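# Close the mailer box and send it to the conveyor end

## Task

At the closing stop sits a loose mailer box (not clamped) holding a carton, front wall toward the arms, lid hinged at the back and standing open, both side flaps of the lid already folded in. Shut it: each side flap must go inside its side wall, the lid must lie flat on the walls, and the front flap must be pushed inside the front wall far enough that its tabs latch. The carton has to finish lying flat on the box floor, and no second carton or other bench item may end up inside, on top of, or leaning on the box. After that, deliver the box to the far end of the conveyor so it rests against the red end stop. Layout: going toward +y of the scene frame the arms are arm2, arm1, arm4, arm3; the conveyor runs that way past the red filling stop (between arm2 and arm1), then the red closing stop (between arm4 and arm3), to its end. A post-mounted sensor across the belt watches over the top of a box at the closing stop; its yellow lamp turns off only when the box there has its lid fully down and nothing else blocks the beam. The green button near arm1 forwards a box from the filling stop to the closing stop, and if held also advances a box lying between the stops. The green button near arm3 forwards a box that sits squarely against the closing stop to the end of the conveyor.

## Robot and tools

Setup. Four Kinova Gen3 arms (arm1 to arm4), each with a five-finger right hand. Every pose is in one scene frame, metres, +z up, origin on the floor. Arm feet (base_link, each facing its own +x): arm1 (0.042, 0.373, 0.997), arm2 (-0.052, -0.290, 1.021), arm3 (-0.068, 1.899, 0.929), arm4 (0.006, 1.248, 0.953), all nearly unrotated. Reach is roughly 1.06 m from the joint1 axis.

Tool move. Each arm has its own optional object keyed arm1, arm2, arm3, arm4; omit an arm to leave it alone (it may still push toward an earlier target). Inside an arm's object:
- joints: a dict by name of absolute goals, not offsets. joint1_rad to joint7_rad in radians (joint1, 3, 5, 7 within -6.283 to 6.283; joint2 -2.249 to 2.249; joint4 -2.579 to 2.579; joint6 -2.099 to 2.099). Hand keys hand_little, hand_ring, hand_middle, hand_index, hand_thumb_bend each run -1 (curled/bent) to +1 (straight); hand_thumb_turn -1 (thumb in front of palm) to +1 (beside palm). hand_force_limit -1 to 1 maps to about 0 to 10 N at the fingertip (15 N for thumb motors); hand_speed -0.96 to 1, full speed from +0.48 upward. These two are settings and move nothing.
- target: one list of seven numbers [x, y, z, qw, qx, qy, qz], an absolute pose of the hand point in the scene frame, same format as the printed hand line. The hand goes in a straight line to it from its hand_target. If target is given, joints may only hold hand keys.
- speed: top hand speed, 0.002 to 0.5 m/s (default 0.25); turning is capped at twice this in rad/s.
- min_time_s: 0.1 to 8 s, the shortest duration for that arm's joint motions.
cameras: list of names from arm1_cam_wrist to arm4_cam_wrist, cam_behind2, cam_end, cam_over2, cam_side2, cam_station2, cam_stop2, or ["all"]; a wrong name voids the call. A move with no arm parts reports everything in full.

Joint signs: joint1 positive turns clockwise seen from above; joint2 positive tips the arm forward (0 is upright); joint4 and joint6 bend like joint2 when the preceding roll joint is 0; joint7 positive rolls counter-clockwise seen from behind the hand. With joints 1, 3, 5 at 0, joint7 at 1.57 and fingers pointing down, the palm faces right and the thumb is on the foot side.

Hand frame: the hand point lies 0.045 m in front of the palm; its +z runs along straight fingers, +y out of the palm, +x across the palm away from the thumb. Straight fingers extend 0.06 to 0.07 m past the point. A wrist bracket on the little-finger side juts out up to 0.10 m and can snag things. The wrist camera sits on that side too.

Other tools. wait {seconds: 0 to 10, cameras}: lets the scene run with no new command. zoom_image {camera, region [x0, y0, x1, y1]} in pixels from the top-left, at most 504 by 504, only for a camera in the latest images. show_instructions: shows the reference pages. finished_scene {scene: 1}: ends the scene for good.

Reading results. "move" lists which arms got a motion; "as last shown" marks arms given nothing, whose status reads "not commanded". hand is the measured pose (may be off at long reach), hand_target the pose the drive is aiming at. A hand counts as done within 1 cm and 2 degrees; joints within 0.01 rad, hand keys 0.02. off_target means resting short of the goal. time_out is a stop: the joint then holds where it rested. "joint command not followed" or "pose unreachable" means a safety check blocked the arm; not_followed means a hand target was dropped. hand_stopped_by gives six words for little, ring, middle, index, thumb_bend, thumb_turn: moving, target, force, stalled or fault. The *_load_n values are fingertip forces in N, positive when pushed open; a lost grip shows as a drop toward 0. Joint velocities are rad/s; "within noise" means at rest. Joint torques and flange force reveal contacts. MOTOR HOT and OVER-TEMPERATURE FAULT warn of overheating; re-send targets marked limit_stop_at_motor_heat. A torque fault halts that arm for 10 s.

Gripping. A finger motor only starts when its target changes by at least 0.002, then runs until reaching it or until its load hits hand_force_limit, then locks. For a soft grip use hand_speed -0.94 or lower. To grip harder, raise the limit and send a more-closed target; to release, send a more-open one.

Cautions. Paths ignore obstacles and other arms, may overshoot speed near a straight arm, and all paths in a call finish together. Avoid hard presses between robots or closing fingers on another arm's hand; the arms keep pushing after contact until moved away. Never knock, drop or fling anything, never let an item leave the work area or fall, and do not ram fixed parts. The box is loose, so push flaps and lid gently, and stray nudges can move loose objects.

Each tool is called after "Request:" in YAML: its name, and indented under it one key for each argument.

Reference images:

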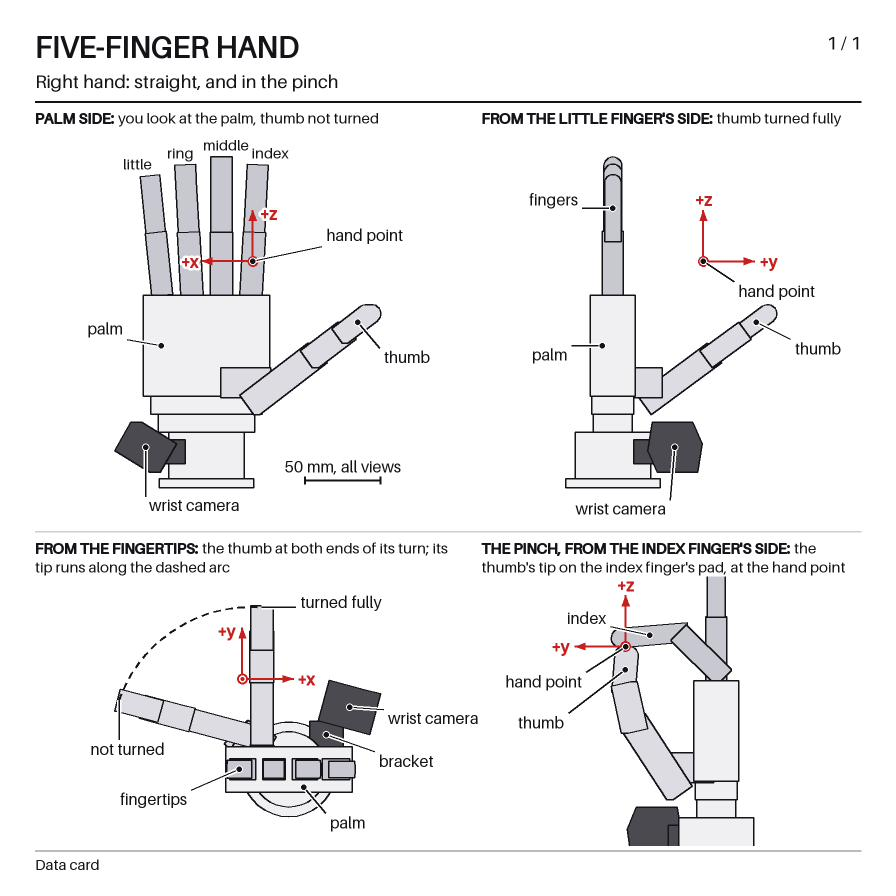

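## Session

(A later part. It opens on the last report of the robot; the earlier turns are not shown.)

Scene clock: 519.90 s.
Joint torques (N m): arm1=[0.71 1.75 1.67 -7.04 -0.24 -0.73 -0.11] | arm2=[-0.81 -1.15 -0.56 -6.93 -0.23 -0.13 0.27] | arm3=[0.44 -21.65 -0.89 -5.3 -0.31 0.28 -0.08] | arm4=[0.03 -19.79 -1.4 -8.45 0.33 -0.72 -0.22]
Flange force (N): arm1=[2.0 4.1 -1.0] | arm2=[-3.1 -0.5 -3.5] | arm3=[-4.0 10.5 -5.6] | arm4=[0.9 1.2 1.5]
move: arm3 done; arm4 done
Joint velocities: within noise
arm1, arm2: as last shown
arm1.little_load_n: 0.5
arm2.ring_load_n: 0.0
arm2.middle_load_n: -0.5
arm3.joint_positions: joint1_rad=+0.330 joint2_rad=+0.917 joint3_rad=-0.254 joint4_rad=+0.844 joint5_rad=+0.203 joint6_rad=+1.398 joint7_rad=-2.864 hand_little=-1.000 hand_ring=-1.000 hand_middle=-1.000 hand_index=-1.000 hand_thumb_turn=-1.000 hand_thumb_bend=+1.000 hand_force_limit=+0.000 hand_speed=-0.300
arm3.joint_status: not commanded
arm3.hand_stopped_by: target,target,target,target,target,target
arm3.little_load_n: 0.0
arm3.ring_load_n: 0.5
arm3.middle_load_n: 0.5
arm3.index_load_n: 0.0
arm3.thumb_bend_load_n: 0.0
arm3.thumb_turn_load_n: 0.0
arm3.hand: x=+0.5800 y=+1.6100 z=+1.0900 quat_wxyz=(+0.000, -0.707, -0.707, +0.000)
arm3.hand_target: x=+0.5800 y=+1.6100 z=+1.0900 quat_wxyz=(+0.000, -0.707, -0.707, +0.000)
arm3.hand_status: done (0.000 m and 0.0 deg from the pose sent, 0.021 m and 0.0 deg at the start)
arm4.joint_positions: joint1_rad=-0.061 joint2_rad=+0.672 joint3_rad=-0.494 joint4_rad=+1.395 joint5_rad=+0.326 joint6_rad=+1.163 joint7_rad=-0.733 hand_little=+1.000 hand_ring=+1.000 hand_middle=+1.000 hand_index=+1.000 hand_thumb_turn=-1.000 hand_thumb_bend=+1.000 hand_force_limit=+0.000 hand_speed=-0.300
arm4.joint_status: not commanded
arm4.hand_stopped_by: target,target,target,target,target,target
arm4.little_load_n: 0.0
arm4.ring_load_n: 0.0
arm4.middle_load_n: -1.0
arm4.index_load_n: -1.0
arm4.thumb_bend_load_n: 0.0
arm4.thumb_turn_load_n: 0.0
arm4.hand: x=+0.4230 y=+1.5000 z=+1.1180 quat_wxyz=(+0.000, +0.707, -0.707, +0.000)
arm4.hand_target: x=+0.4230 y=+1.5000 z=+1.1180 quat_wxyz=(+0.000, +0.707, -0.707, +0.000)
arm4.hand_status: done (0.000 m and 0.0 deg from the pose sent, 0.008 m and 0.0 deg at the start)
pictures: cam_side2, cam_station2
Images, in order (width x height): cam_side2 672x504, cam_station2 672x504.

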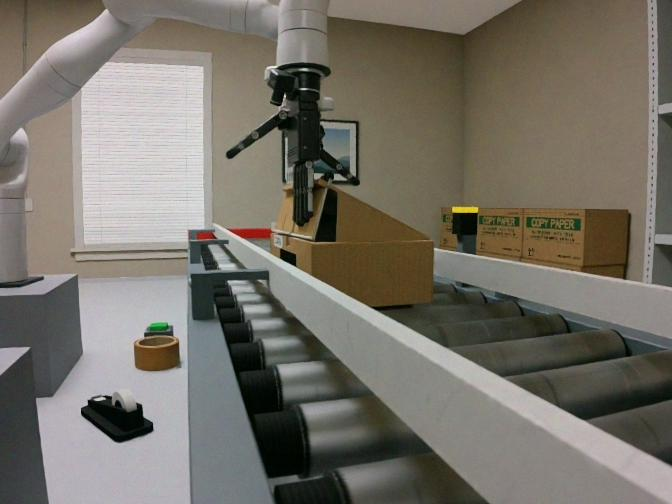

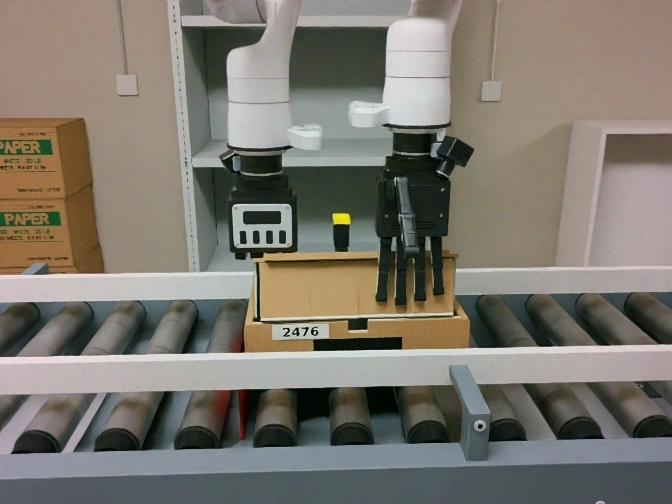

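Request:
move:
  arm4: {"target": [0.433, 1.50, 1.111, 0, 0.7071, -0.7071, 0], "speed": 0.03}
  cameras: ["cam_station2", "cam_side2"]

Request:
zoom_image:
  camera: "cam_side2"
  region: [260, 160, 360, 260]

Request:
zoom_image:
  camera: "cam_station2"
  region: [230, 210, 480, 360]

Scene clock: 537.00 s.
Joint torques (N m): arm1=[0.72 1.82 1.64 -6.94 -0.21 -0.84 -0.1] | arm2=[-0.87 -1.17 -0.47 -6.88 -0.26 -0.12 0.26] | arm3=[0.27 -22.36 -1.02 -5.19 -0.43 0.7 -0.11] | arm4=[-0.27 -19.37 -1.57 -9.46 0.42 -1.86 -0.32]
Flange force (N): arm1=[2.1 4.0 -1.6] | arm2=[-3.2 -0.2 -3.6] | arm3=[-4.9 11.7 -4.2] | arm4=[3.2 4.5 -0.8]
move: arm4 done
Joint velocities: within noise
arm1, arm2, arm3: as last shown
arm2.middle_load_n: 0.0
arm2.index_load_n: 0.5
arm2.thumb_bend_load_n: -0.5
arm3.ring_load_n: 0.0
arm3.middle_load_n: 0.0
arm4.joint_positions: joint1_rad=-0.062 joint2_rad=+0.699 joint3_rad=-0.488 joint4_rad=+1.368 joint5_rad=+0.334 joint6_rad=+1.163 joint7_rad=-0.724 hand_little=+1.000 hand_ring=+1.000 hand_middle=+1.000 hand_index=+1.000 hand_thumb_turn=-1.000 hand_thumb_bend=+1.000 hand_force_limit=+0.000 hand_speed=-0.300
arm4.joint_status: not commanded
arm4.hand_stopped_by: target,target,target,target,target,target
arm4.little_load_n: 0.0
arm4.ring_load_n: 0.0
arm4.middle_load_n: 0.0
arm4.index_load_n: -2.0
arm4.thumb_bend_load_n: 0.0
arm4.thumb_turn_load_n: 0.0
arm4.hand: x=+0.4330 y=+1.5000 z=+1.1110 quat_wxyz=(+0.000, +0.707, -0.707, +0.000)
arm4.hand_target: x=+0.4330 y=+1.5000 z=+1.1110 quat_wxyz=(+0.000, +0.707, -0.707, +0.000)
arm4.hand_status: done (0.000 m and 0.0 deg from the pose sent, 0.012 m and 0.0 deg at the start)
pictures: cam_side2, cam_station2
Images, in order (width x height): cam_side2 672x504, cam_station2 672x504.

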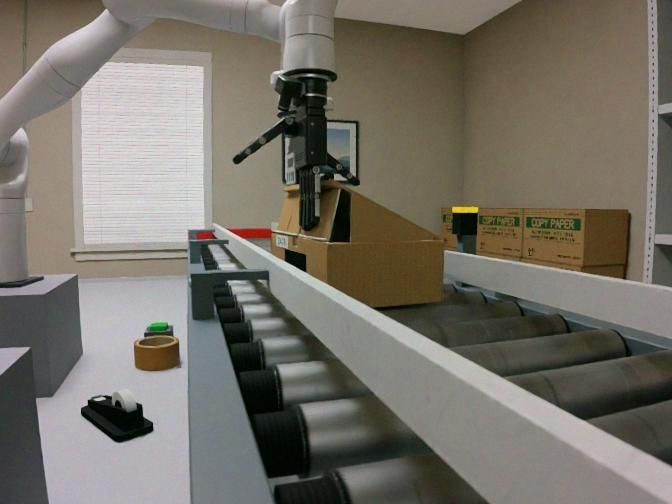

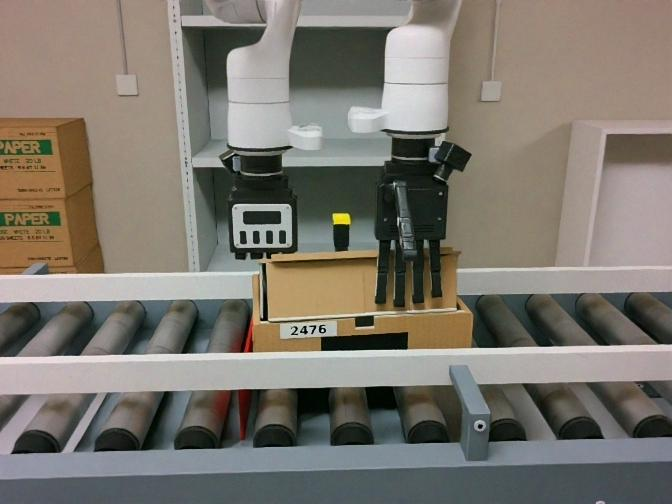

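Scaled by 5.040 from the camera's image (finer frame: 960x720).

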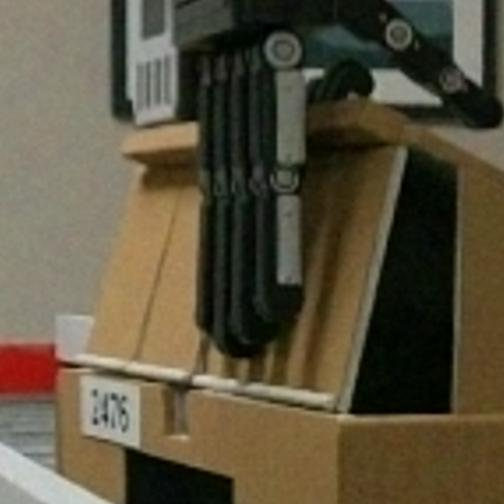

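Scaled by 2.016 from the camera's image (finer frame: 960x720).

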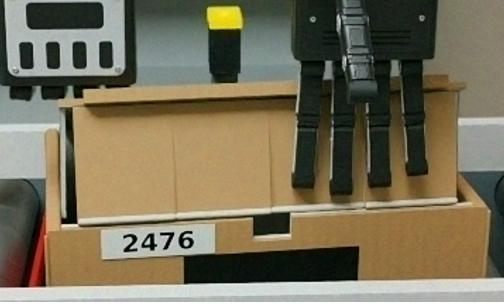

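Request:
move:
  cameras: ["cam_over2", "cam_stop2"]

Scene clock: 549.40 s.
Joint torques (N m): arm1=[0.75 1.77 1.62 -6.96 -0.19 -0.83 -0.1] | arm2=[-0.84 -1.17 -0.48 -6.91 -0.22 -0.12 0.25] | arm3=[0.27 -22.42 -1.06 -5.23 -0.44 0.72 -0.1] | arm4=[-0.29 -19.38 -1.62 -9.39 0.38 -1.82 -0.34]
Flange force (N): arm1=[2.0 4.0 -1.5] | arm2=[-3.1 -0.2 -3.5] | arm3=[-4.8 11.6 -4.1] | arm4=[3.2 4.2 -0.8]
Joint velocities: within noise
arm1.joint_positions: joint1_rad=+0.188 joint2_rad=-0.497 joint3_rad=-0.064 joint4_rad=+1.452 joint5_rad=-0.081 joint6_rad=+1.952 joint7_rad=-2.148 hand_little=+1.000 hand_ring=+1.000 hand_middle=+1.000 hand_index=+1.000 hand_thumb_turn=+1.000 hand_thumb_bend=+1.000 hand_force_limit=+0.000 hand_speed=-0.800
arm1.joint_status: not commanded
arm1.hand_stopped_by: target,target,target,target,target,target
arm1.little_load_n: 0.0
arm1.ring_load_n: 0.0
arm1.middle_load_n: 0.0
arm1.index_load_n: 0.0
arm1.thumb_bend_load_n: 0.0
arm1.thumb_turn_load_n: 0.0
arm1.hand: x=+0.2339 y=+0.3901 z=+1.5338 quat_wxyz=(-0.103, -0.305, -0.945, -0.055) (m; scene frame)
arm1.hand_target: x=+0.2339 y=+0.3901 z=+1.5338 quat_wxyz=(-0.103, -0.305, -0.945, -0.055) (m; scene frame)
arm1.hand_status: not commanded
arm2.joint_positions: joint1_rad=+0.239 joint2_rad=-0.396 joint3_rad=-0.058 joint4_rad=+1.564 joint5_rad=-0.065 joint6_rad=+1.956 joint7_rad=-1.827 hand_little=+1.000 hand_ring=+1.000 hand_middle=+1.000 hand_index=+1.000 hand_thumb_turn=+1.000 hand_thumb_bend=+1.000 hand_force_limit=+0.000 hand_speed=-0.800
arm2.joint_status: not commanded
arm2.hand_stopped_by: target,target,target,target,target,target
arm2.little_load_n: 0.0
arm2.ring_load_n: 0.0
arm2.middle_load_n: 0.0
arm2.index_load_n: 0.0
arm2.thumb_bend_load_n: -0.5
arm2.thumb_turn_load_n: 0.0
arm2.hand: x=+0.1278 y=-0.2881 z=+1.4988 quat_wxyz=(-0.012, -0.254, -0.967, -0.017) (m; scene frame)
arm2.hand_target: x=+0.1278 y=-0.2881 z=+1.4988 quat_wxyz=(-0.012, -0.254, -0.967, -0.017) (m; scene frame)
arm2.hand_status: not commanded
arm3.joint_positions: joint1_rad=+0.330 joint2_rad=+0.917 joint3_rad=-0.254 joint4_rad=+0.844 joint5_rad=+0.203 joint6_rad=+1.398 joint7_rad=-2.864 hand_little=-1.000 hand_ring=-1.000 hand_middle=-1.000 hand_index=-1.000 hand_thumb_turn=-1.000 hand_thumb_bend=+1.000 hand_force_limit=+0.000 hand_speed=-0.300
arm3.joint_status: not commanded
arm3.hand_stopped_by: target,target,target,target,target,target
arm3.little_load_n: 0.0
arm3.ring_load_n: 0.0
arm3.middle_load_n: 0.5
arm3.index_load_n: 0.0
arm3.thumb_bend_load_n: -0.5
arm3.thumb_turn_load_n: 0.0
arm3.hand: x=+0.5800 y=+1.6100 z=+1.0900 quat_wxyz=(+0.000, -0.707, -0.707, +0.000) (m; scene frame)
arm3.hand_target: x=+0.5800 y=+1.6100 z=+1.0900 quat_wxyz=(+0.000, -0.707, -0.707, +0.000) (m; scene frame)
arm3.hand_status: not commanded
arm4.joint_positions: joint1_rad=-0.062 joint2_rad=+0.699 joint3_rad=-0.488 joint4_rad=+1.368 joint5_rad=+0.334 joint6_rad=+1.163 joint7_rad=-0.724 hand_little=+1.000 hand_ring=+1.000 hand_middle=+1.000 hand_index=+1.000 hand_thumb_turn=-1.000 hand_thumb_bend=+1.000 hand_force_limit=+0.000 hand_speed=-0.300
arm4.joint_status: not commanded
arm4.hand_stopped_by: target,target,target,target,target,target
arm4.little_load_n: 0.0
arm4.ring_load_n: 0.0
arm4.middle_load_n: 0.0
arm4.index_load_n: -2.0
arm4.thumb_bend_load_n: 0.0
arm4.thumb_turn_load_n: 0.0
arm4.hand: x=+0.4330 y=+1.5000 z=+1.1110 quat_wxyz=(+0.000, +0.707, -0.707, +0.000) (m; scene frame)
arm4.hand_target: x=+0.4330 y=+1.5000 z=+1.1110 quat_wxyz=(+0.000, +0.707, -0.707, +0.000) (m; scene frame)
arm4.hand_status: done (0.000 m and 0.0 deg from the pose sent, 0.012 m and 0.0 deg at the start)
pictures: cam_over2, cam_stop2
Images, in order (width x height): cam_over2 672x504, cam_stop2 672x504.

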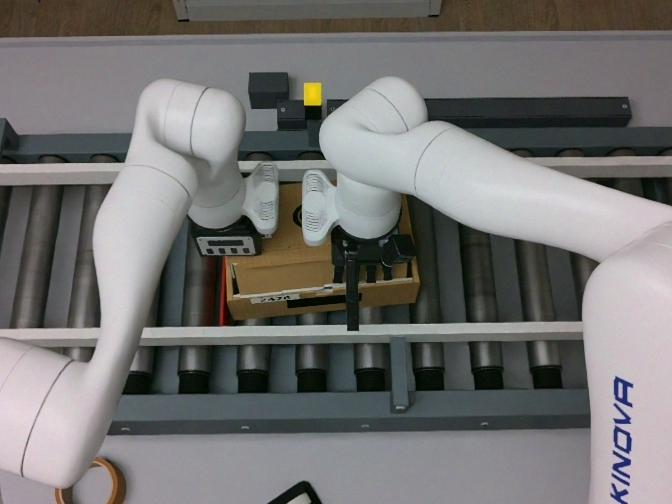

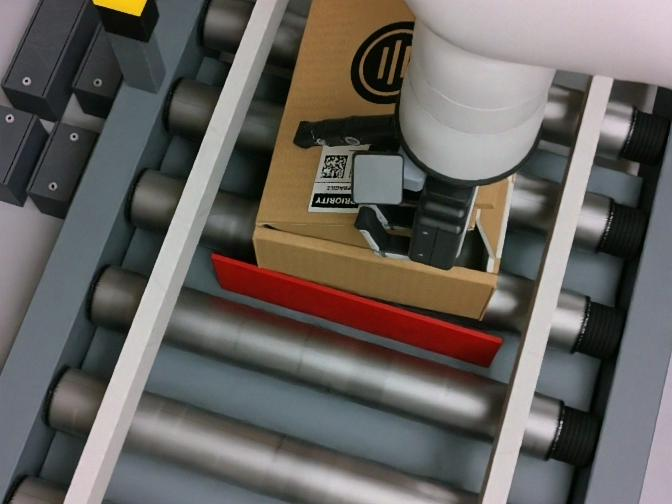

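Request:
move:
  cameras: ["cam_side2","cam_station2","cam_over2"]

Scene clock: 580.30 s.
Joint torques (N m): arm1=[0.72 1.75 1.67 -6.98 -0.15 -0.82 -0.06] | arm2=[-0.87 -1.22 -0.55 -6.94 -0.27 -0.16 0.22] | arm3=[0.26 -22.41 -1.14 -5.27 -0.47 0.72 -0.11] | arm4=[-0.29 -19.37 -1.63 -9.41 0.37 -1.86 -0.31]
Flange force (N): arm1=[2.1 4.3 -1.4] | arm2=[-3.2 -0.6 -3.5] | arm3=[-4.8 11.3 -4.0] | arm4=[3.1 4.3 -0.8]
Joint velocities: within noise
arm1.joint_positions: joint1_rad=+0.188 joint2_rad=-0.497 joint3_rad=-0.064 joint4_rad=+1.452 joint5_rad=-0.081 joint6_rad=+1.952 joint7_rad=-2.148 hand_little=+1.000 hand_ring=+1.000 hand_middle=+1.000 hand_index=+1.000 hand_thumb_turn=+1.000 hand_thumb_bend=+1.000 hand_force_limit=+0.000 hand_speed=-0.800
arm1.joint_status: not commanded
arm1.hand_stopped_by: target,target,target,target,target,target
arm1.little_load_n: 0.0
arm1.ring_load_n: 0.0
arm1.middle_load_n: 0.0
arm1.index_load_n: 0.0
arm1.thumb_bend_load_n: 0.0
arm1.thumb_turn_load_n: 0.0
arm1.hand: x=+0.2339 y=+0.3901 z=+1.5338 quat_wxyz=(-0.103, -0.305, -0.945, -0.055) (m; scene frame)
arm1.hand_target: x=+0.2339 y=+0.3901 z=+1.5338 quat_wxyz=(-0.103, -0.305, -0.945, -0.055) (m; scene frame)
arm1.hand_status: not commanded
arm2.joint_positions: joint1_rad=+0.239 joint2_rad=-0.396 joint3_rad=-0.058 joint4_rad=+1.564 joint5_rad=-0.065 joint6_rad=+1.956 joint7_rad=-1.827 hand_little=+1.000 hand_ring=+1.000 hand_middle=+1.000 hand_index=+1.000 hand_thumb_turn=+1.000 hand_thumb_bend=+1.000 hand_force_limit=+0.000 hand_speed=-0.800
arm2.joint_status: not commanded
arm2.hand_stopped_by: target,target,target,target,target,target
arm2.little_load_n: 0.0
arm2.ring_load_n: 0.0
arm2.middle_load_n: 0.0
arm2.index_load_n: 0.0
arm2.thumb_bend_load_n: 0.0
arm2.thumb_turn_load_n: 0.0
arm2.hand: x=+0.1278 y=-0.2881 z=+1.4988 quat_wxyz=(-0.012, -0.254, -0.967, -0.017) (m; scene frame)
arm2.hand_target: x=+0.1278 y=-0.2881 z=+1.4988 quat_wxyz=(-0.012, -0.254, -0.967, -0.017) (m; scene frame)
arm2.hand_status: not commanded
arm3.joint_positions: joint1_rad=+0.330 joint2_rad=+0.917 joint3_rad=-0.254 joint4_rad=+0.844 joint5_rad=+0.203 joint6_rad=+1.398 joint7_rad=-2.864 hand_little=-1.000 hand_ring=-1.000 hand_middle=-1.000 hand_index=-1.000 hand_thumb_turn=-1.000 hand_thumb_bend=+1.000 hand_force_limit=+0.000 hand_speed=-0.300
arm3.joint_status: not commanded
arm3.hand_stopped_by: target,target,target,target,target,target
arm3.little_load_n: 0.0
arm3.ring_load_n: 0.0
arm3.middle_load_n: 0.0
arm3.index_load_n: 0.0
arm3.thumb_bend_load_n: 0.0
arm3.thumb_turn_load_n: 0.0
arm3.hand: x=+0.5800 y=+1.6100 z=+1.0900 quat_wxyz=(+0.000, -0.707, -0.707, +0.000) (m; scene frame)
arm3.hand_target: x=+0.5800 y=+1.6100 z=+1.0900 quat_wxyz=(+0.000, -0.707, -0.707, +0.000) (m; scene frame)
arm3.hand_status: not commanded
arm4.joint_positions: joint1_rad=-0.062 joint2_rad=+0.699 joint3_rad=-0.488 joint4_rad=+1.368 joint5_rad=+0.334 joint6_rad=+1.163 joint7_rad=-0.724 hand_little=+1.000 hand_ring=+1.000 hand_middle=+1.000 hand_index=+1.000 hand_thumb_turn=-1.000 hand_thumb_bend=+1.000 hand_force_limit=+0.000 hand_speed=-0.300
arm4.joint_status: not commanded
arm4.hand_stopped_by: target,target,target,target,target,target
arm4.little_load_n: 0.0
arm4.ring_load_n: 0.0
arm4.middle_load_n: 0.0
arm4.index_load_n: -2.0
arm4.thumb_bend_load_n: -0.5
arm4.thumb_turn_load_n: 0.0
arm4.hand: x=+0.4330 y=+1.5000 z=+1.1110 quat_wxyz=(+0.000, +0.707, -0.707, +0.000) (m; scene frame)
arm4.hand_target: x=+0.4330 y=+1.5000 z=+1.1110 quat_wxyz=(+0.000, +0.707, -0.707, +0.000) (m; scene frame)
arm4.hand_status: done (0.000 m and 0.0 deg from the pose sent, 0.012 m and 0.0 deg at the start)
pictures: cam_over2, cam_side2, cam_station2
Images, in order (width x height): cam_over2 672x504, cam_side2 672x504, cam_station2 672x504.

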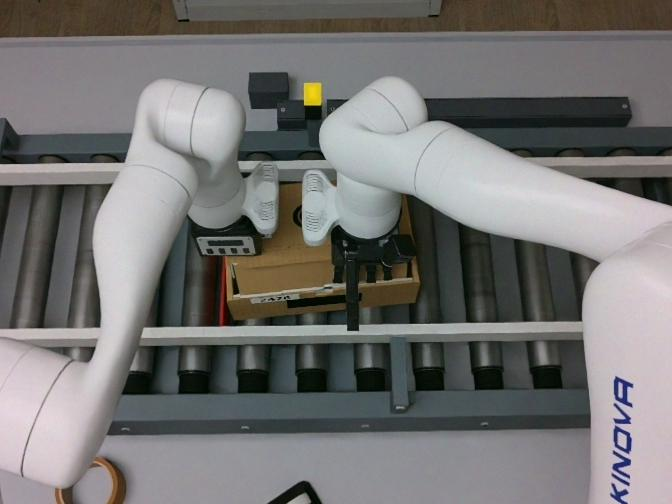

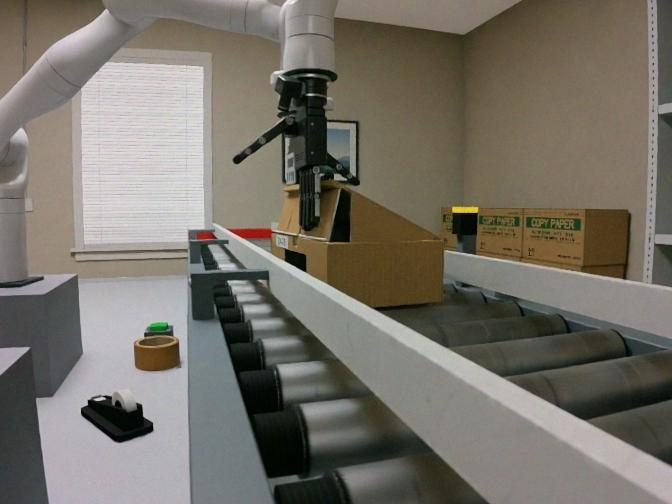

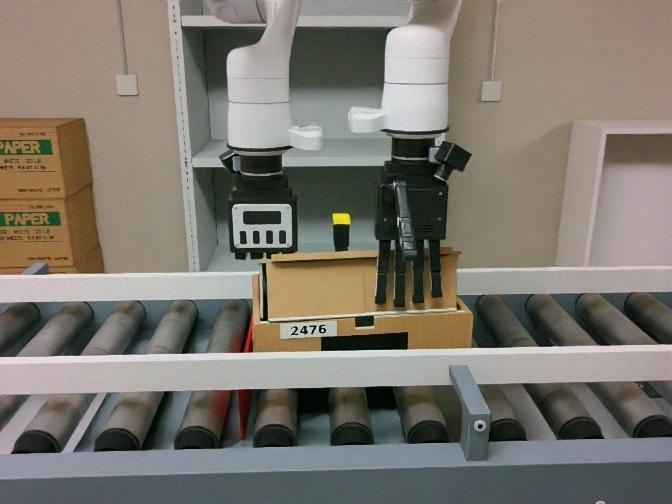

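Request:
zoom_image:
  camera: "cam_station2"
  region: [230, 210, 480, 360]

Request:
zoom_image:
  camera: "cam_side2"
  region: [260, 160, 460, 320]

Request:
zoom_image:
  camera: "cam_over2"
  region: [190, 130, 450, 340]

Scaled by 2.016 from the camera's image (finer frame: 960x720).

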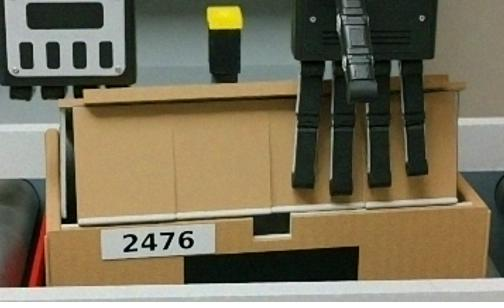

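Scaled by 2.520 from the camera's image (finer frame: 960x720).

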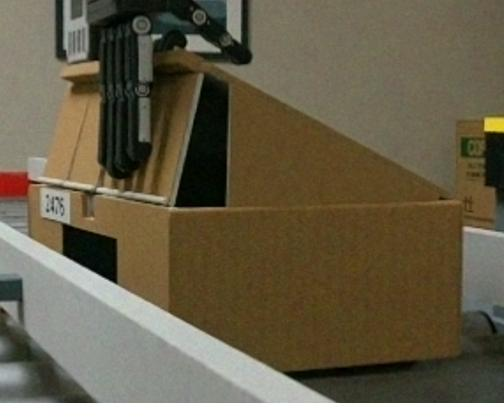

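Scaled by 1.938 from the camera's image (finer frame: 960x720).

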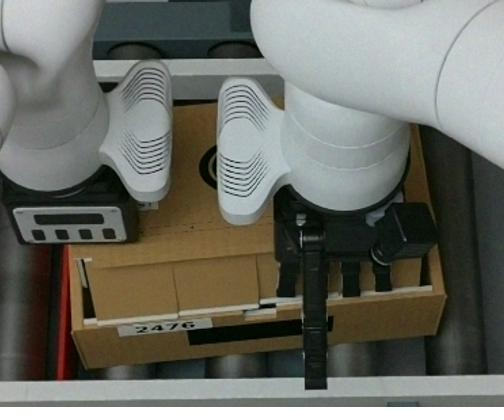

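Request:
move:
  arm3: {"target": [0.58, 1.63, 1.105, 0, 0.7071, 0.7071, 0], "speed": 0.05}
  arm4: {"target": [0.430, 1.53, 1.118, 0, 0.7071, -0.7071, 0], "speed": 0.05}
  cameras: ["cam_side2","cam_station2","cam_over2"]

Request:
zoom_image:
  camera: "cam_station2"
  region: [230, 210, 480, 360]

Request:
zoom_image:
  camera: "cam_side2"
  region: [260, 160, 460, 320]

Scene clock: 609.93 s.
Joint torques (N m): arm1=[0.73 1.74 1.7 -6.99 -0.19 -0.83 -0.1] | arm2=[-0.86 -1.19 -0.53 -6.92 -0.23 -0.15 0.22] | arm3=[0.09 -24.65 -1.28 -7.18 -0.31 -0.1 -0.03] | arm4=[-3.76 -19.9 -5.13 -8.34 -1.79 -1.68 -0.09]
Flange force (N): arm1=[2.1 4.3 -1.4] | arm2=[-3.2 -0.5 -3.5] | arm3=[-3.8 9.6 -0.9] | arm4=[7.0 -1.8 0.3]
move: arm3 done; arm4 done
Joint velocities: within noise
arm1, arm2: as last shown
arm2.little_load_n: -0.5
arm3.joint_positions: joint1_rad=+0.305 joint2_rad=+0.885 joint3_rad=-0.256 joint4_rad=+0.862 joint5_rad=+0.200 joint6_rad=+1.411 joint7_rad=-2.895 hand_little=-1.000 hand_ring=-1.000 hand_middle=-1.000 hand_index=-1.000 hand_thumb_turn=-1.000 hand_thumb_bend=+1.000 hand_force_limit=+0.000 hand_speed=-0.300
arm3.joint_status: not commanded
arm3.hand_stopped_by: target,target,target,target,target,target
arm3.little_load_n: 0.0
arm3.ring_load_n: 0.0
arm3.middle_load_n: 0.0
arm3.index_load_n: 0.0
arm3.thumb_bend_load_n: 0.0
arm3.thumb_turn_load_n: 0.0
arm3.hand: x=+0.5800 y=+1.6300 z=+1.1050 quat_wxyz=(+0.000, -0.707, -0.707, +0.000)
arm3.hand_target: x=+0.5800 y=+1.6300 z=+1.1050 quat_wxyz=(+0.000, -0.707, -0.707, +0.000)
arm3.hand_status: done (0.000 m and 0.0 deg from the pose sent, 0.025 m and 0.0 deg at the start)
arm4.joint_positions: joint1_rad=-0.122 joint2_rad=+0.714 joint3_rad=-0.487 joint4_rad=+1.314 joint5_rad=+0.334 joint6_rad=+1.201 joint7_rad=-0.767 hand_little=+1.000 hand_ring=+1.000 hand_middle=+1.000 hand_index=+1.000 hand_thumb_turn=-1.000 hand_thumb_bend=+1.000 hand_force_limit=+0.000 hand_speed=-0.300
arm4.joint_status: not commanded
arm4.hand_stopped_by: target,target,target,target,target,target
arm4.little_load_n: 0.0
arm4.ring_load_n: 0.0
arm4.middle_load_n: -1.0
arm4.index_load_n: 0.0
arm4.thumb_bend_load_n: 0.0
arm4.thumb_turn_load_n: 0.0
arm4.hand: x=+0.4300 y=+1.5300 z=+1.1180 quat_wxyz=(+0.000, +0.707, -0.707, +0.000)
arm4.hand_target: x=+0.4300 y=+1.5300 z=+1.1180 quat_wxyz=(+0.000, +0.707, -0.707, +0.000)
arm4.hand_status: done (0.000 m and 0.0 deg from the pose sent, 0.031 m and 0.0 deg at the start)
pictures: cam_over2, cam_side2, cam_station2
Images, in order (width x height): cam_over2 672x504, cam_side2 672x504, cam_station2 672x504.

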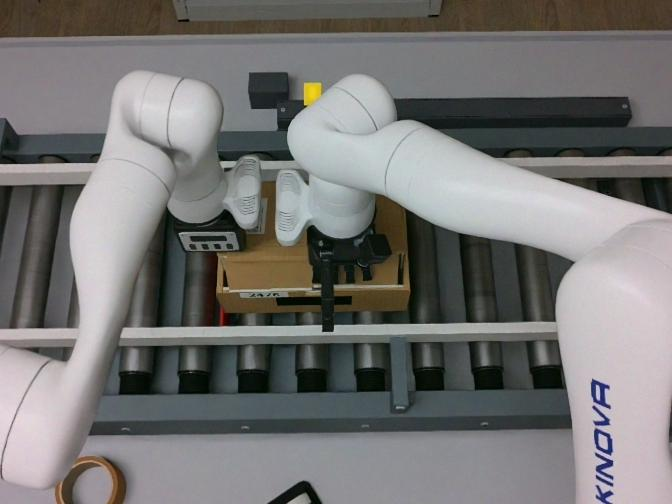

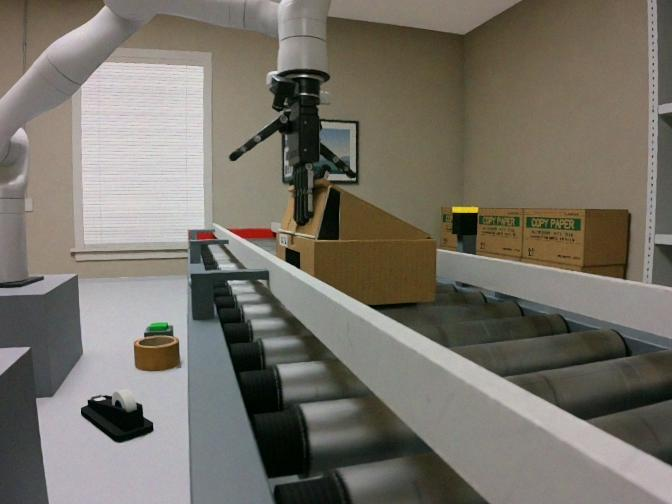

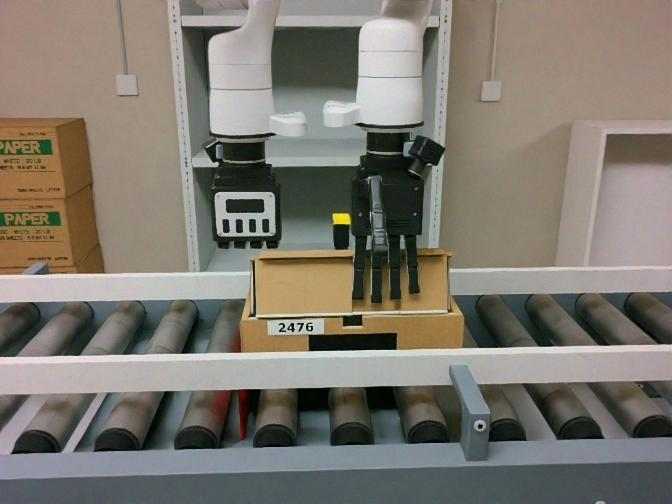

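Scaled by 2.016 from the camera's image (finer frame: 960x720).

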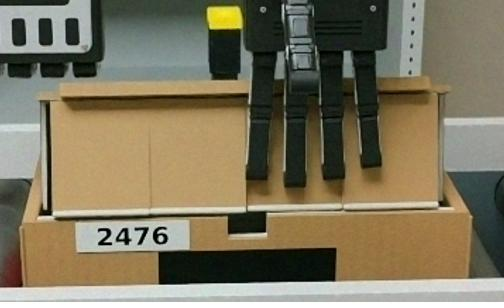

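Scaled by 2.520 from the camera's image (finer frame: 960x720).

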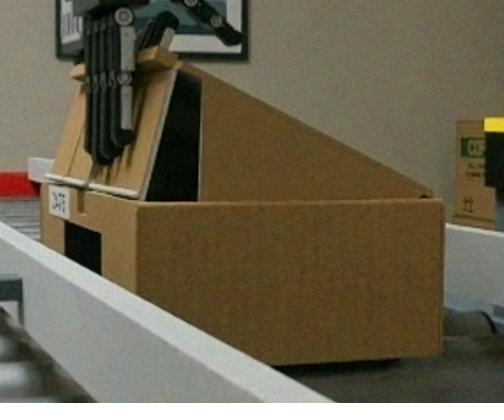

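Request:
move:
  arm3: {"target": [0.58, 1.63, 1.112, 0, 0.7071, 0.7071, 0], "speed": 0.05}
  arm4: {"target": [0.442, 1.53, 1.122, 0, 0.7071, -0.7071, 0], "speed": 0.05}
  cameras: ["cam_side2","cam_station2","cam_over2"]

Request:
zoom_image:
  camera: "cam_station2"
  region: [230, 210, 480, 360]

Request:
zoom_image:
  camera: "cam_side2"
  region: [260, 160, 460, 320]

Scene clock: 621.93 s.
Joint torques (N m): arm1=[0.76 1.85 1.66 -6.95 -0.23 -0.82 -0.08] | arm2=[-0.8 -1.13 -0.5 -6.94 -0.24 -0.12 0.22] | arm3=[0.51 -23.05 -0.88 -5.93 -0.23 0.54 -0.09] | arm4=[-2.57 -16.31 -3.2 -11.99 -0.01 -5.88 -0.24]
Flange force (N): arm1=[2.2 4.0 -1.5] | arm2=[-3.1 -0.5 -3.3] | arm3=[-3.9 11.3 -3.1] | arm4=[12.4 13.5 -9.5]
move: arm3 done; arm4 done
Joint velocities: within noise
arm1, arm2: as last shown
arm2.little_load_n: 0.5
arm2.index_load_n: 0.5
arm2.thumb_bend_load_n: -0.5
arm3.joint_positions: joint1_rad=+0.303 joint2_rad=+0.881 joint3_rad=-0.256 joint4_rad=+0.847 joint5_rad=+0.199 joint6_rad=+1.430 joint7_rad=-2.893 hand_little=-1.000 hand_ring=-1.000 hand_middle=-1.000 hand_index=-1.000 hand_thumb_turn=-1.000 hand_thumb_bend=+1.000 hand_force_limit=+0.000 hand_speed=-0.300
arm3.joint_status: not commanded
arm3.hand_stopped_by: target,target,target,target,target,target
arm3.little_load_n: 0.0
arm3.ring_load_n: 0.0
arm3.middle_load_n: 0.5
arm3.index_load_n: 0.0
arm3.thumb_bend_load_n: 0.0
arm3.thumb_turn_load_n: 0.0
arm3.hand: x=+0.5800 y=+1.6300 z=+1.1120 quat_wxyz=(+0.000, -0.707, -0.707, +0.000)
arm3.hand_target: x=+0.5800 y=+1.6300 z=+1.1120 quat_wxyz=(+0.000, -0.707, -0.707, +0.000)
arm3.hand_status: done (0.000 m and 0.0 deg from the pose sent, 0.007 m and 0.0 deg at the start)
arm4.joint_positions: joint1_rad=-0.122 joint2_rad=+0.733 joint3_rad=-0.484 joint4_rad=+1.261 joint5_rad=+0.335 joint6_rad=+1.233 joint7_rad=-0.749 hand_little=+1.000 hand_ring=+1.000 hand_middle=+1.000 hand_index=+1.000 hand_thumb_turn=-1.000 hand_thumb_bend=+1.000 hand_force_limit=+0.000 hand_speed=-0.300
arm4.joint_status: not commanded
arm4.hand_stopped_by: target,target,target,target,target,target
arm4.little_load_n: -1.0
arm4.ring_load_n: -0.5
arm4.middle_load_n: -1.5
arm4.index_load_n: -0.5
arm4.thumb_bend_load_n: 0.0
arm4.thumb_turn_load_n: 0.0
arm4.hand: x=+0.4420 y=+1.5300 z=+1.1220 quat_wxyz=(+0.000, +0.707, -0.707, +0.000)
arm4.hand_target: x=+0.4420 y=+1.5300 z=+1.1220 quat_wxyz=(+0.000, +0.707, -0.707, +0.000)
arm4.hand_status: done (0.000 m and 0.0 deg from the pose sent, 0.013 m and 0.0 deg at the start)
pictures: cam_over2, cam_side2, cam_station2
Images, in order (width x height): cam_over2 672x504, cam_side2 672x504, cam_station2 672x504.

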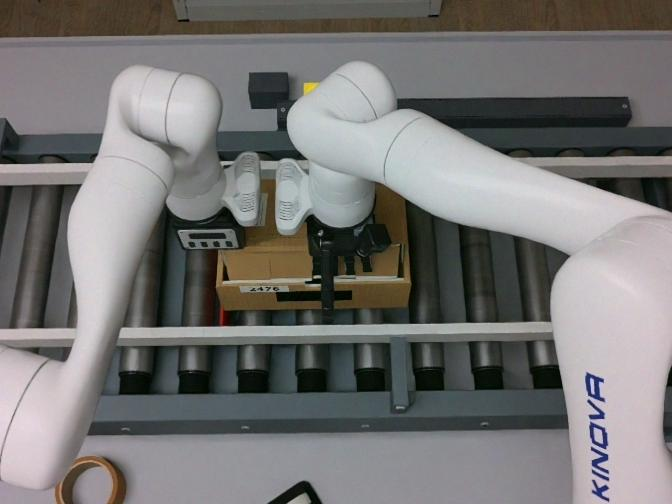

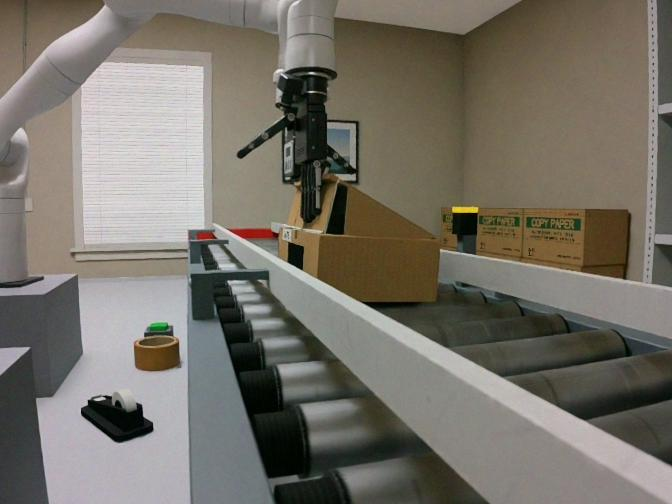

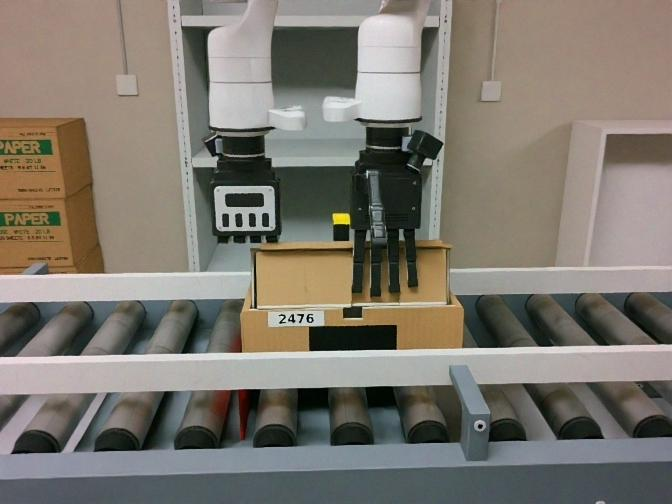

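Scaled by 2.016 from the camera's image (finer frame: 960x720).

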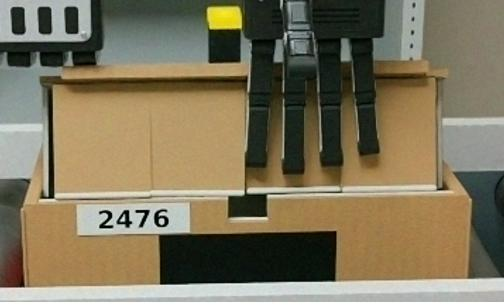

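Scaled by 2.520 from the camera's image (finer frame: 960x720).

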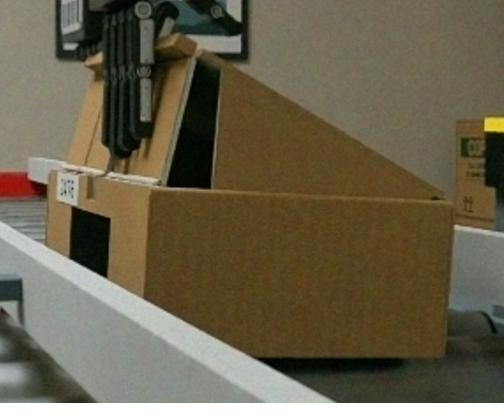

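Request:
move:
  arm3: {"target": [0.58, 1.63, 1.100, 0, 0.7071, 0.7071, 0], "speed": 0.05}
  arm4: {"target": [0.446, 1.53, 1.122, 0, 0.7071, -0.7071, 0], "speed": 0.05}
  cameras: ["cam_side2","cam_station2"]

Request:
zoom_image:
  camera: "cam_station2"
  region: [230, 210, 480, 360]

Request:
zoom_image:
  camera: "cam_side2"
  region: [270, 170, 370, 250]

Scene clock: 640.50 s.
Joint torques (N m): arm1=[0.75 1.79 1.66 -6.93 -0.23 -0.78 -0.12] | arm2=[-0.86 -1.16 -0.53 -6.95 -0.24 -0.09 0.25] | arm3=[2.85 -9.36 1.2 0.85 0.09 1.24 -0.2] | arm4=[-1.99 -22.91 -4.14 -16.7 -0.27 -7.13 -0.67]
Flange force (N): arm1=[2.0 4.1 -1.5] | arm2=[-3.1 -0.4 -3.3] | arm3=[-0.6 12.4 -23.4] | arm4=[13.4 16.2 1.5]
move: arm3 done; arm4 done
Joint velocities: within noise
arm1, arm2: as last shown
arm2.little_load_n: 0.0
arm2.index_load_n: 0.0
arm2.thumb_bend_load_n: 0.0
arm3.joint_positions: joint1_rad=+0.305 joint2_rad=+0.887 joint3_rad=-0.256 joint4_rad=+0.873 joint5_rad=+0.201 joint6_rad=+1.398 joint7_rad=-2.896 hand_little=-1.000 hand_ring=-1.000 hand_middle=-1.000 hand_index=-1.000 hand_thumb_turn=-1.000 hand_thumb_bend=+1.000 hand_force_limit=+0.000 hand_speed=-0.300
arm3.joint_status: not commanded
arm3.hand_stopped_by: target,target,target,target,target,target
arm3.little_load_n: 0.0
arm3.ring_load_n: 0.5
arm3.middle_load_n: 0.0
arm3.index_load_n: 0.0
arm3.thumb_bend_load_n: 0.0
arm3.thumb_turn_load_n: 0.0
arm3.hand: x=+0.5800 y=+1.6300 z=+1.1001 quat_wxyz=(+0.000, -0.707, -0.707, +0.000)
arm3.hand_target: x=+0.5800 y=+1.6300 z=+1.1000 quat_wxyz=(+0.000, -0.707, -0.707, +0.000)
arm3.hand_status: done (0.000 m and 0.0 deg from the pose sent, 0.012 m and 0.0 deg at the start)
arm4.joint_positions: joint1_rad=-0.122 joint2_rad=+0.741 joint3_rad=-0.483 joint4_rad=+1.245 joint5_rad=+0.337 joint6_rad=+1.241 joint7_rad=-0.744 hand_little=+1.000 hand_ring=+1.000 hand_middle=+1.000 hand_index=+1.000 hand_thumb_turn=-1.000 hand_thumb_bend=+1.000 hand_force_limit=+0.000 hand_speed=-0.300
arm4.joint_status: not commanded
arm4.hand_stopped_by: target,target,target,target,target,target
arm4.little_load_n: 0.0
arm4.ring_load_n: 0.0
arm4.middle_load_n: 0.0
arm4.index_load_n: 0.0
arm4.thumb_bend_load_n: 0.0
arm4.thumb_turn_load_n: 0.0
arm4.hand: x=+0.4460 y=+1.5300 z=+1.1220 quat_wxyz=(+0.000, +0.707, -0.707, +0.000)
arm4.hand_target: x=+0.4460 y=+1.5300 z=+1.1220 quat_wxyz=(+0.000, +0.707, -0.707, +0.000)
arm4.hand_status: done (0.000 m and 0.0 deg from the pose sent, 0.004 m and 0.0 deg at the start)
Images, in order (width x height): cam_side2 672x504, cam_station2 672x504.

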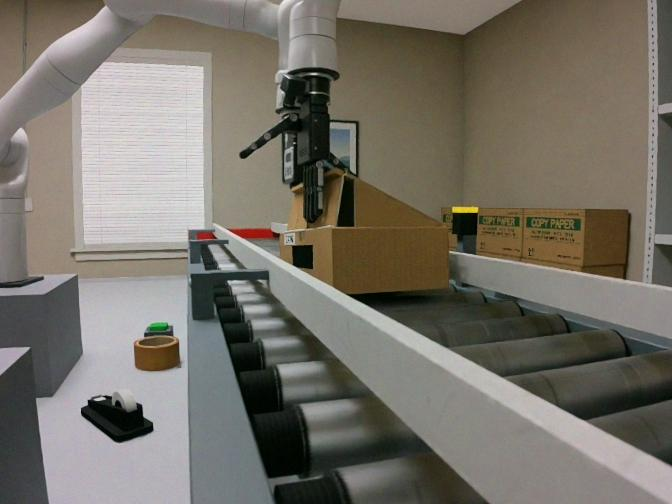

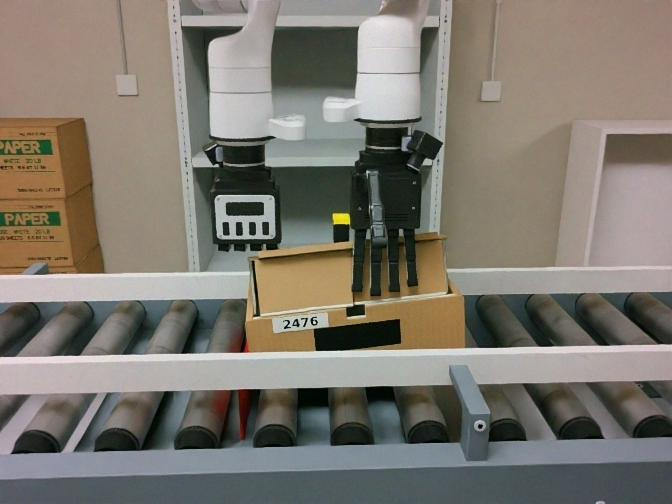

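Scaled by 2.016 from the camera's image (finer frame: 960x720).

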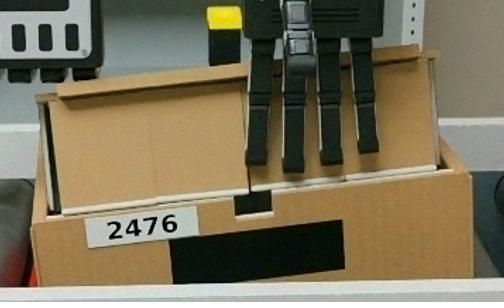

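Scaled by 5.040 from the camera's image (finer frame: 960x720).

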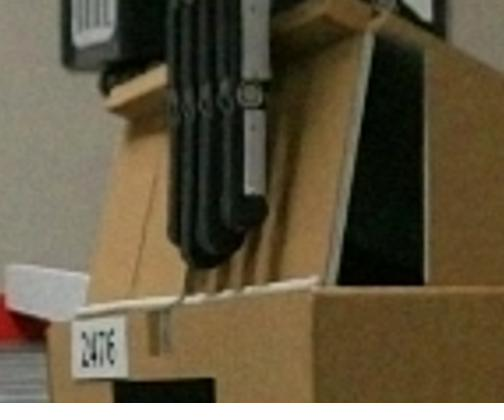

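Request:
move:
  arm3: {"target": [0.58, 1.63, 1.113, 0, 0.7071, 0.7071, 0], "speed": 0.04}
  cameras: ["cam_side2","cam_station2", "cam_stop2", "cam_behind2"]

Request:
zoom_image:
  camera: "cam_station2"
  region: [230, 210, 480, 360]

Scene clock: 647.13 s.
Joint torques (N m): arm1=[0.8 1.82 1.65 -6.99 -0.2 -0.78 -0.1] | arm2=[-0.84 -1.16 -0.52 -6.96 -0.25 -0.09 0.21] | arm3=[0.05 -24.61 -1.25 -7.2 -0.31 -0.11 0.01] | arm4=[-1.82 -21.06 -3.21 -8.47 -0.71 -1.07 -0.09]
Flange force (N): arm1=[2.1 4.0 -1.2] | arm2=[-3.2 -0.6 -3.2] | arm3=[-3.9 9.7 -1.1] | arm4=[3.5 -0.5 1.4]
move: arm3 done
Joint velocities: within noise
arm1, arm2, arm4: as last shown
arm3.joint_positions: joint1_rad=+0.303 joint2_rad=+0.880 joint3_rad=-0.256 joint4_rad=+0.845 joint5_rad=+0.198 joint6_rad=+1.433 joint7_rad=-2.892 hand_little=-1.000 hand_ring=-1.000 hand_middle=-1.000 hand_index=-1.000 hand_thumb_turn=-1.000 hand_thumb_bend=+1.000 hand_force_limit=+0.000 hand_speed=-0.300
arm3.joint_status: not commanded
arm3.hand_stopped_by: target,target,target,target,target,target
arm3.little_load_n: 0.0
arm3.ring_load_n: 0.0
arm3.middle_load_n: 0.0
arm3.index_load_n: 0.0
arm3.thumb_bend_load_n: 0.0
arm3.thumb_turn_load_n: 0.0
arm3.hand: x=+0.5800 y=+1.6300 z=+1.1130 quat_wxyz=(+0.000, -0.707, -0.707, +0.000)
arm3.hand_target: x=+0.5800 y=+1.6300 z=+1.1130 quat_wxyz=(+0.000, -0.707, -0.707, +0.000)
arm3.hand_status: done (0.000 m and 0.0 deg from the pose sent, 0.013 m and 0.0 deg at the start)
arm4.middle_load_n: -1.0
pictures: cam_behind2, cam_side2, cam_station2, cam_stop2
Images, in order (width x height): cam_behind2 672x504, cam_side2 672x504, cam_station2 672x504, cam_stop2 672x504.

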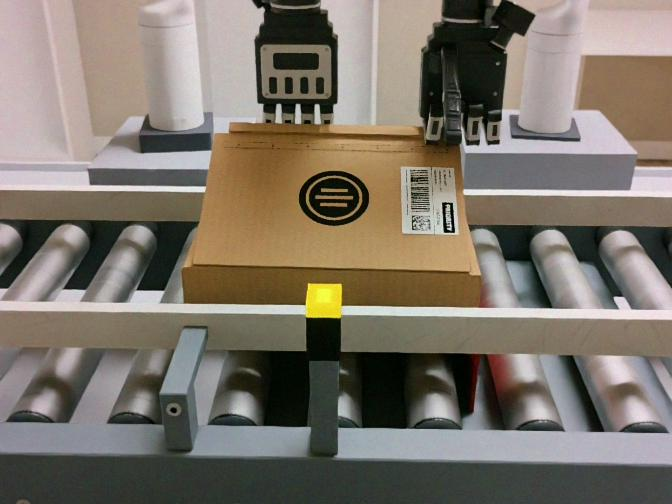

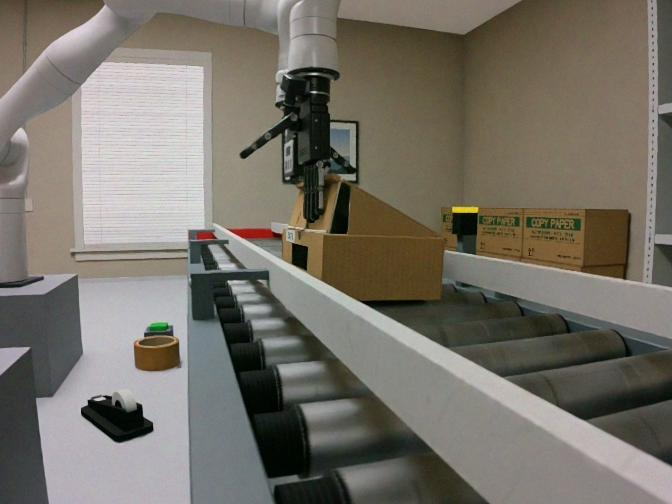

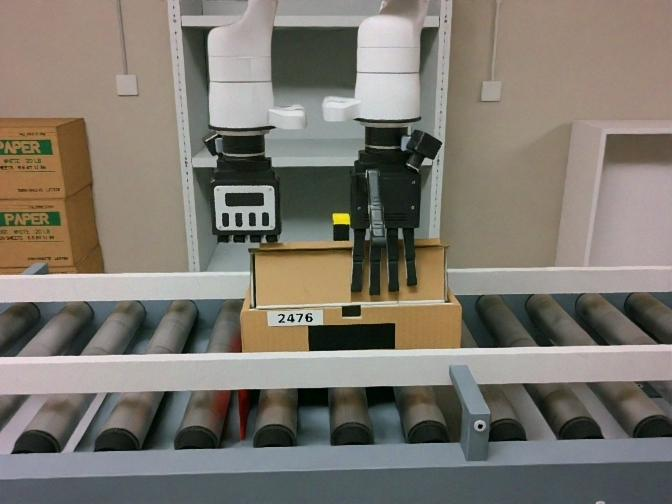

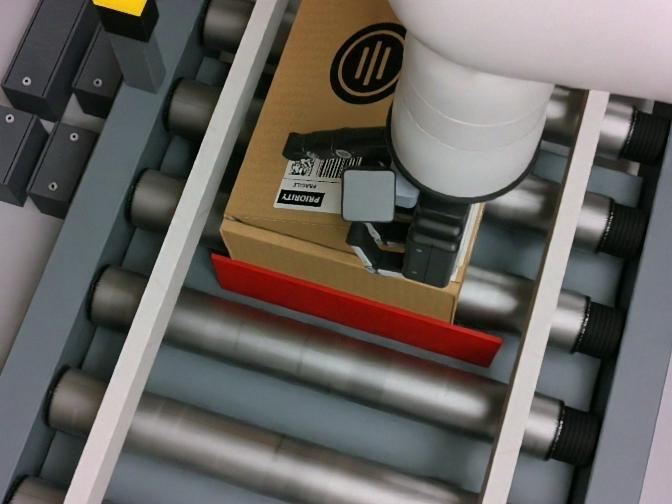

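Scaled by 2.016 from the camera's image (finer frame: 960x720).

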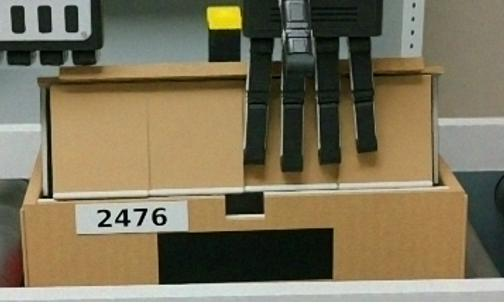

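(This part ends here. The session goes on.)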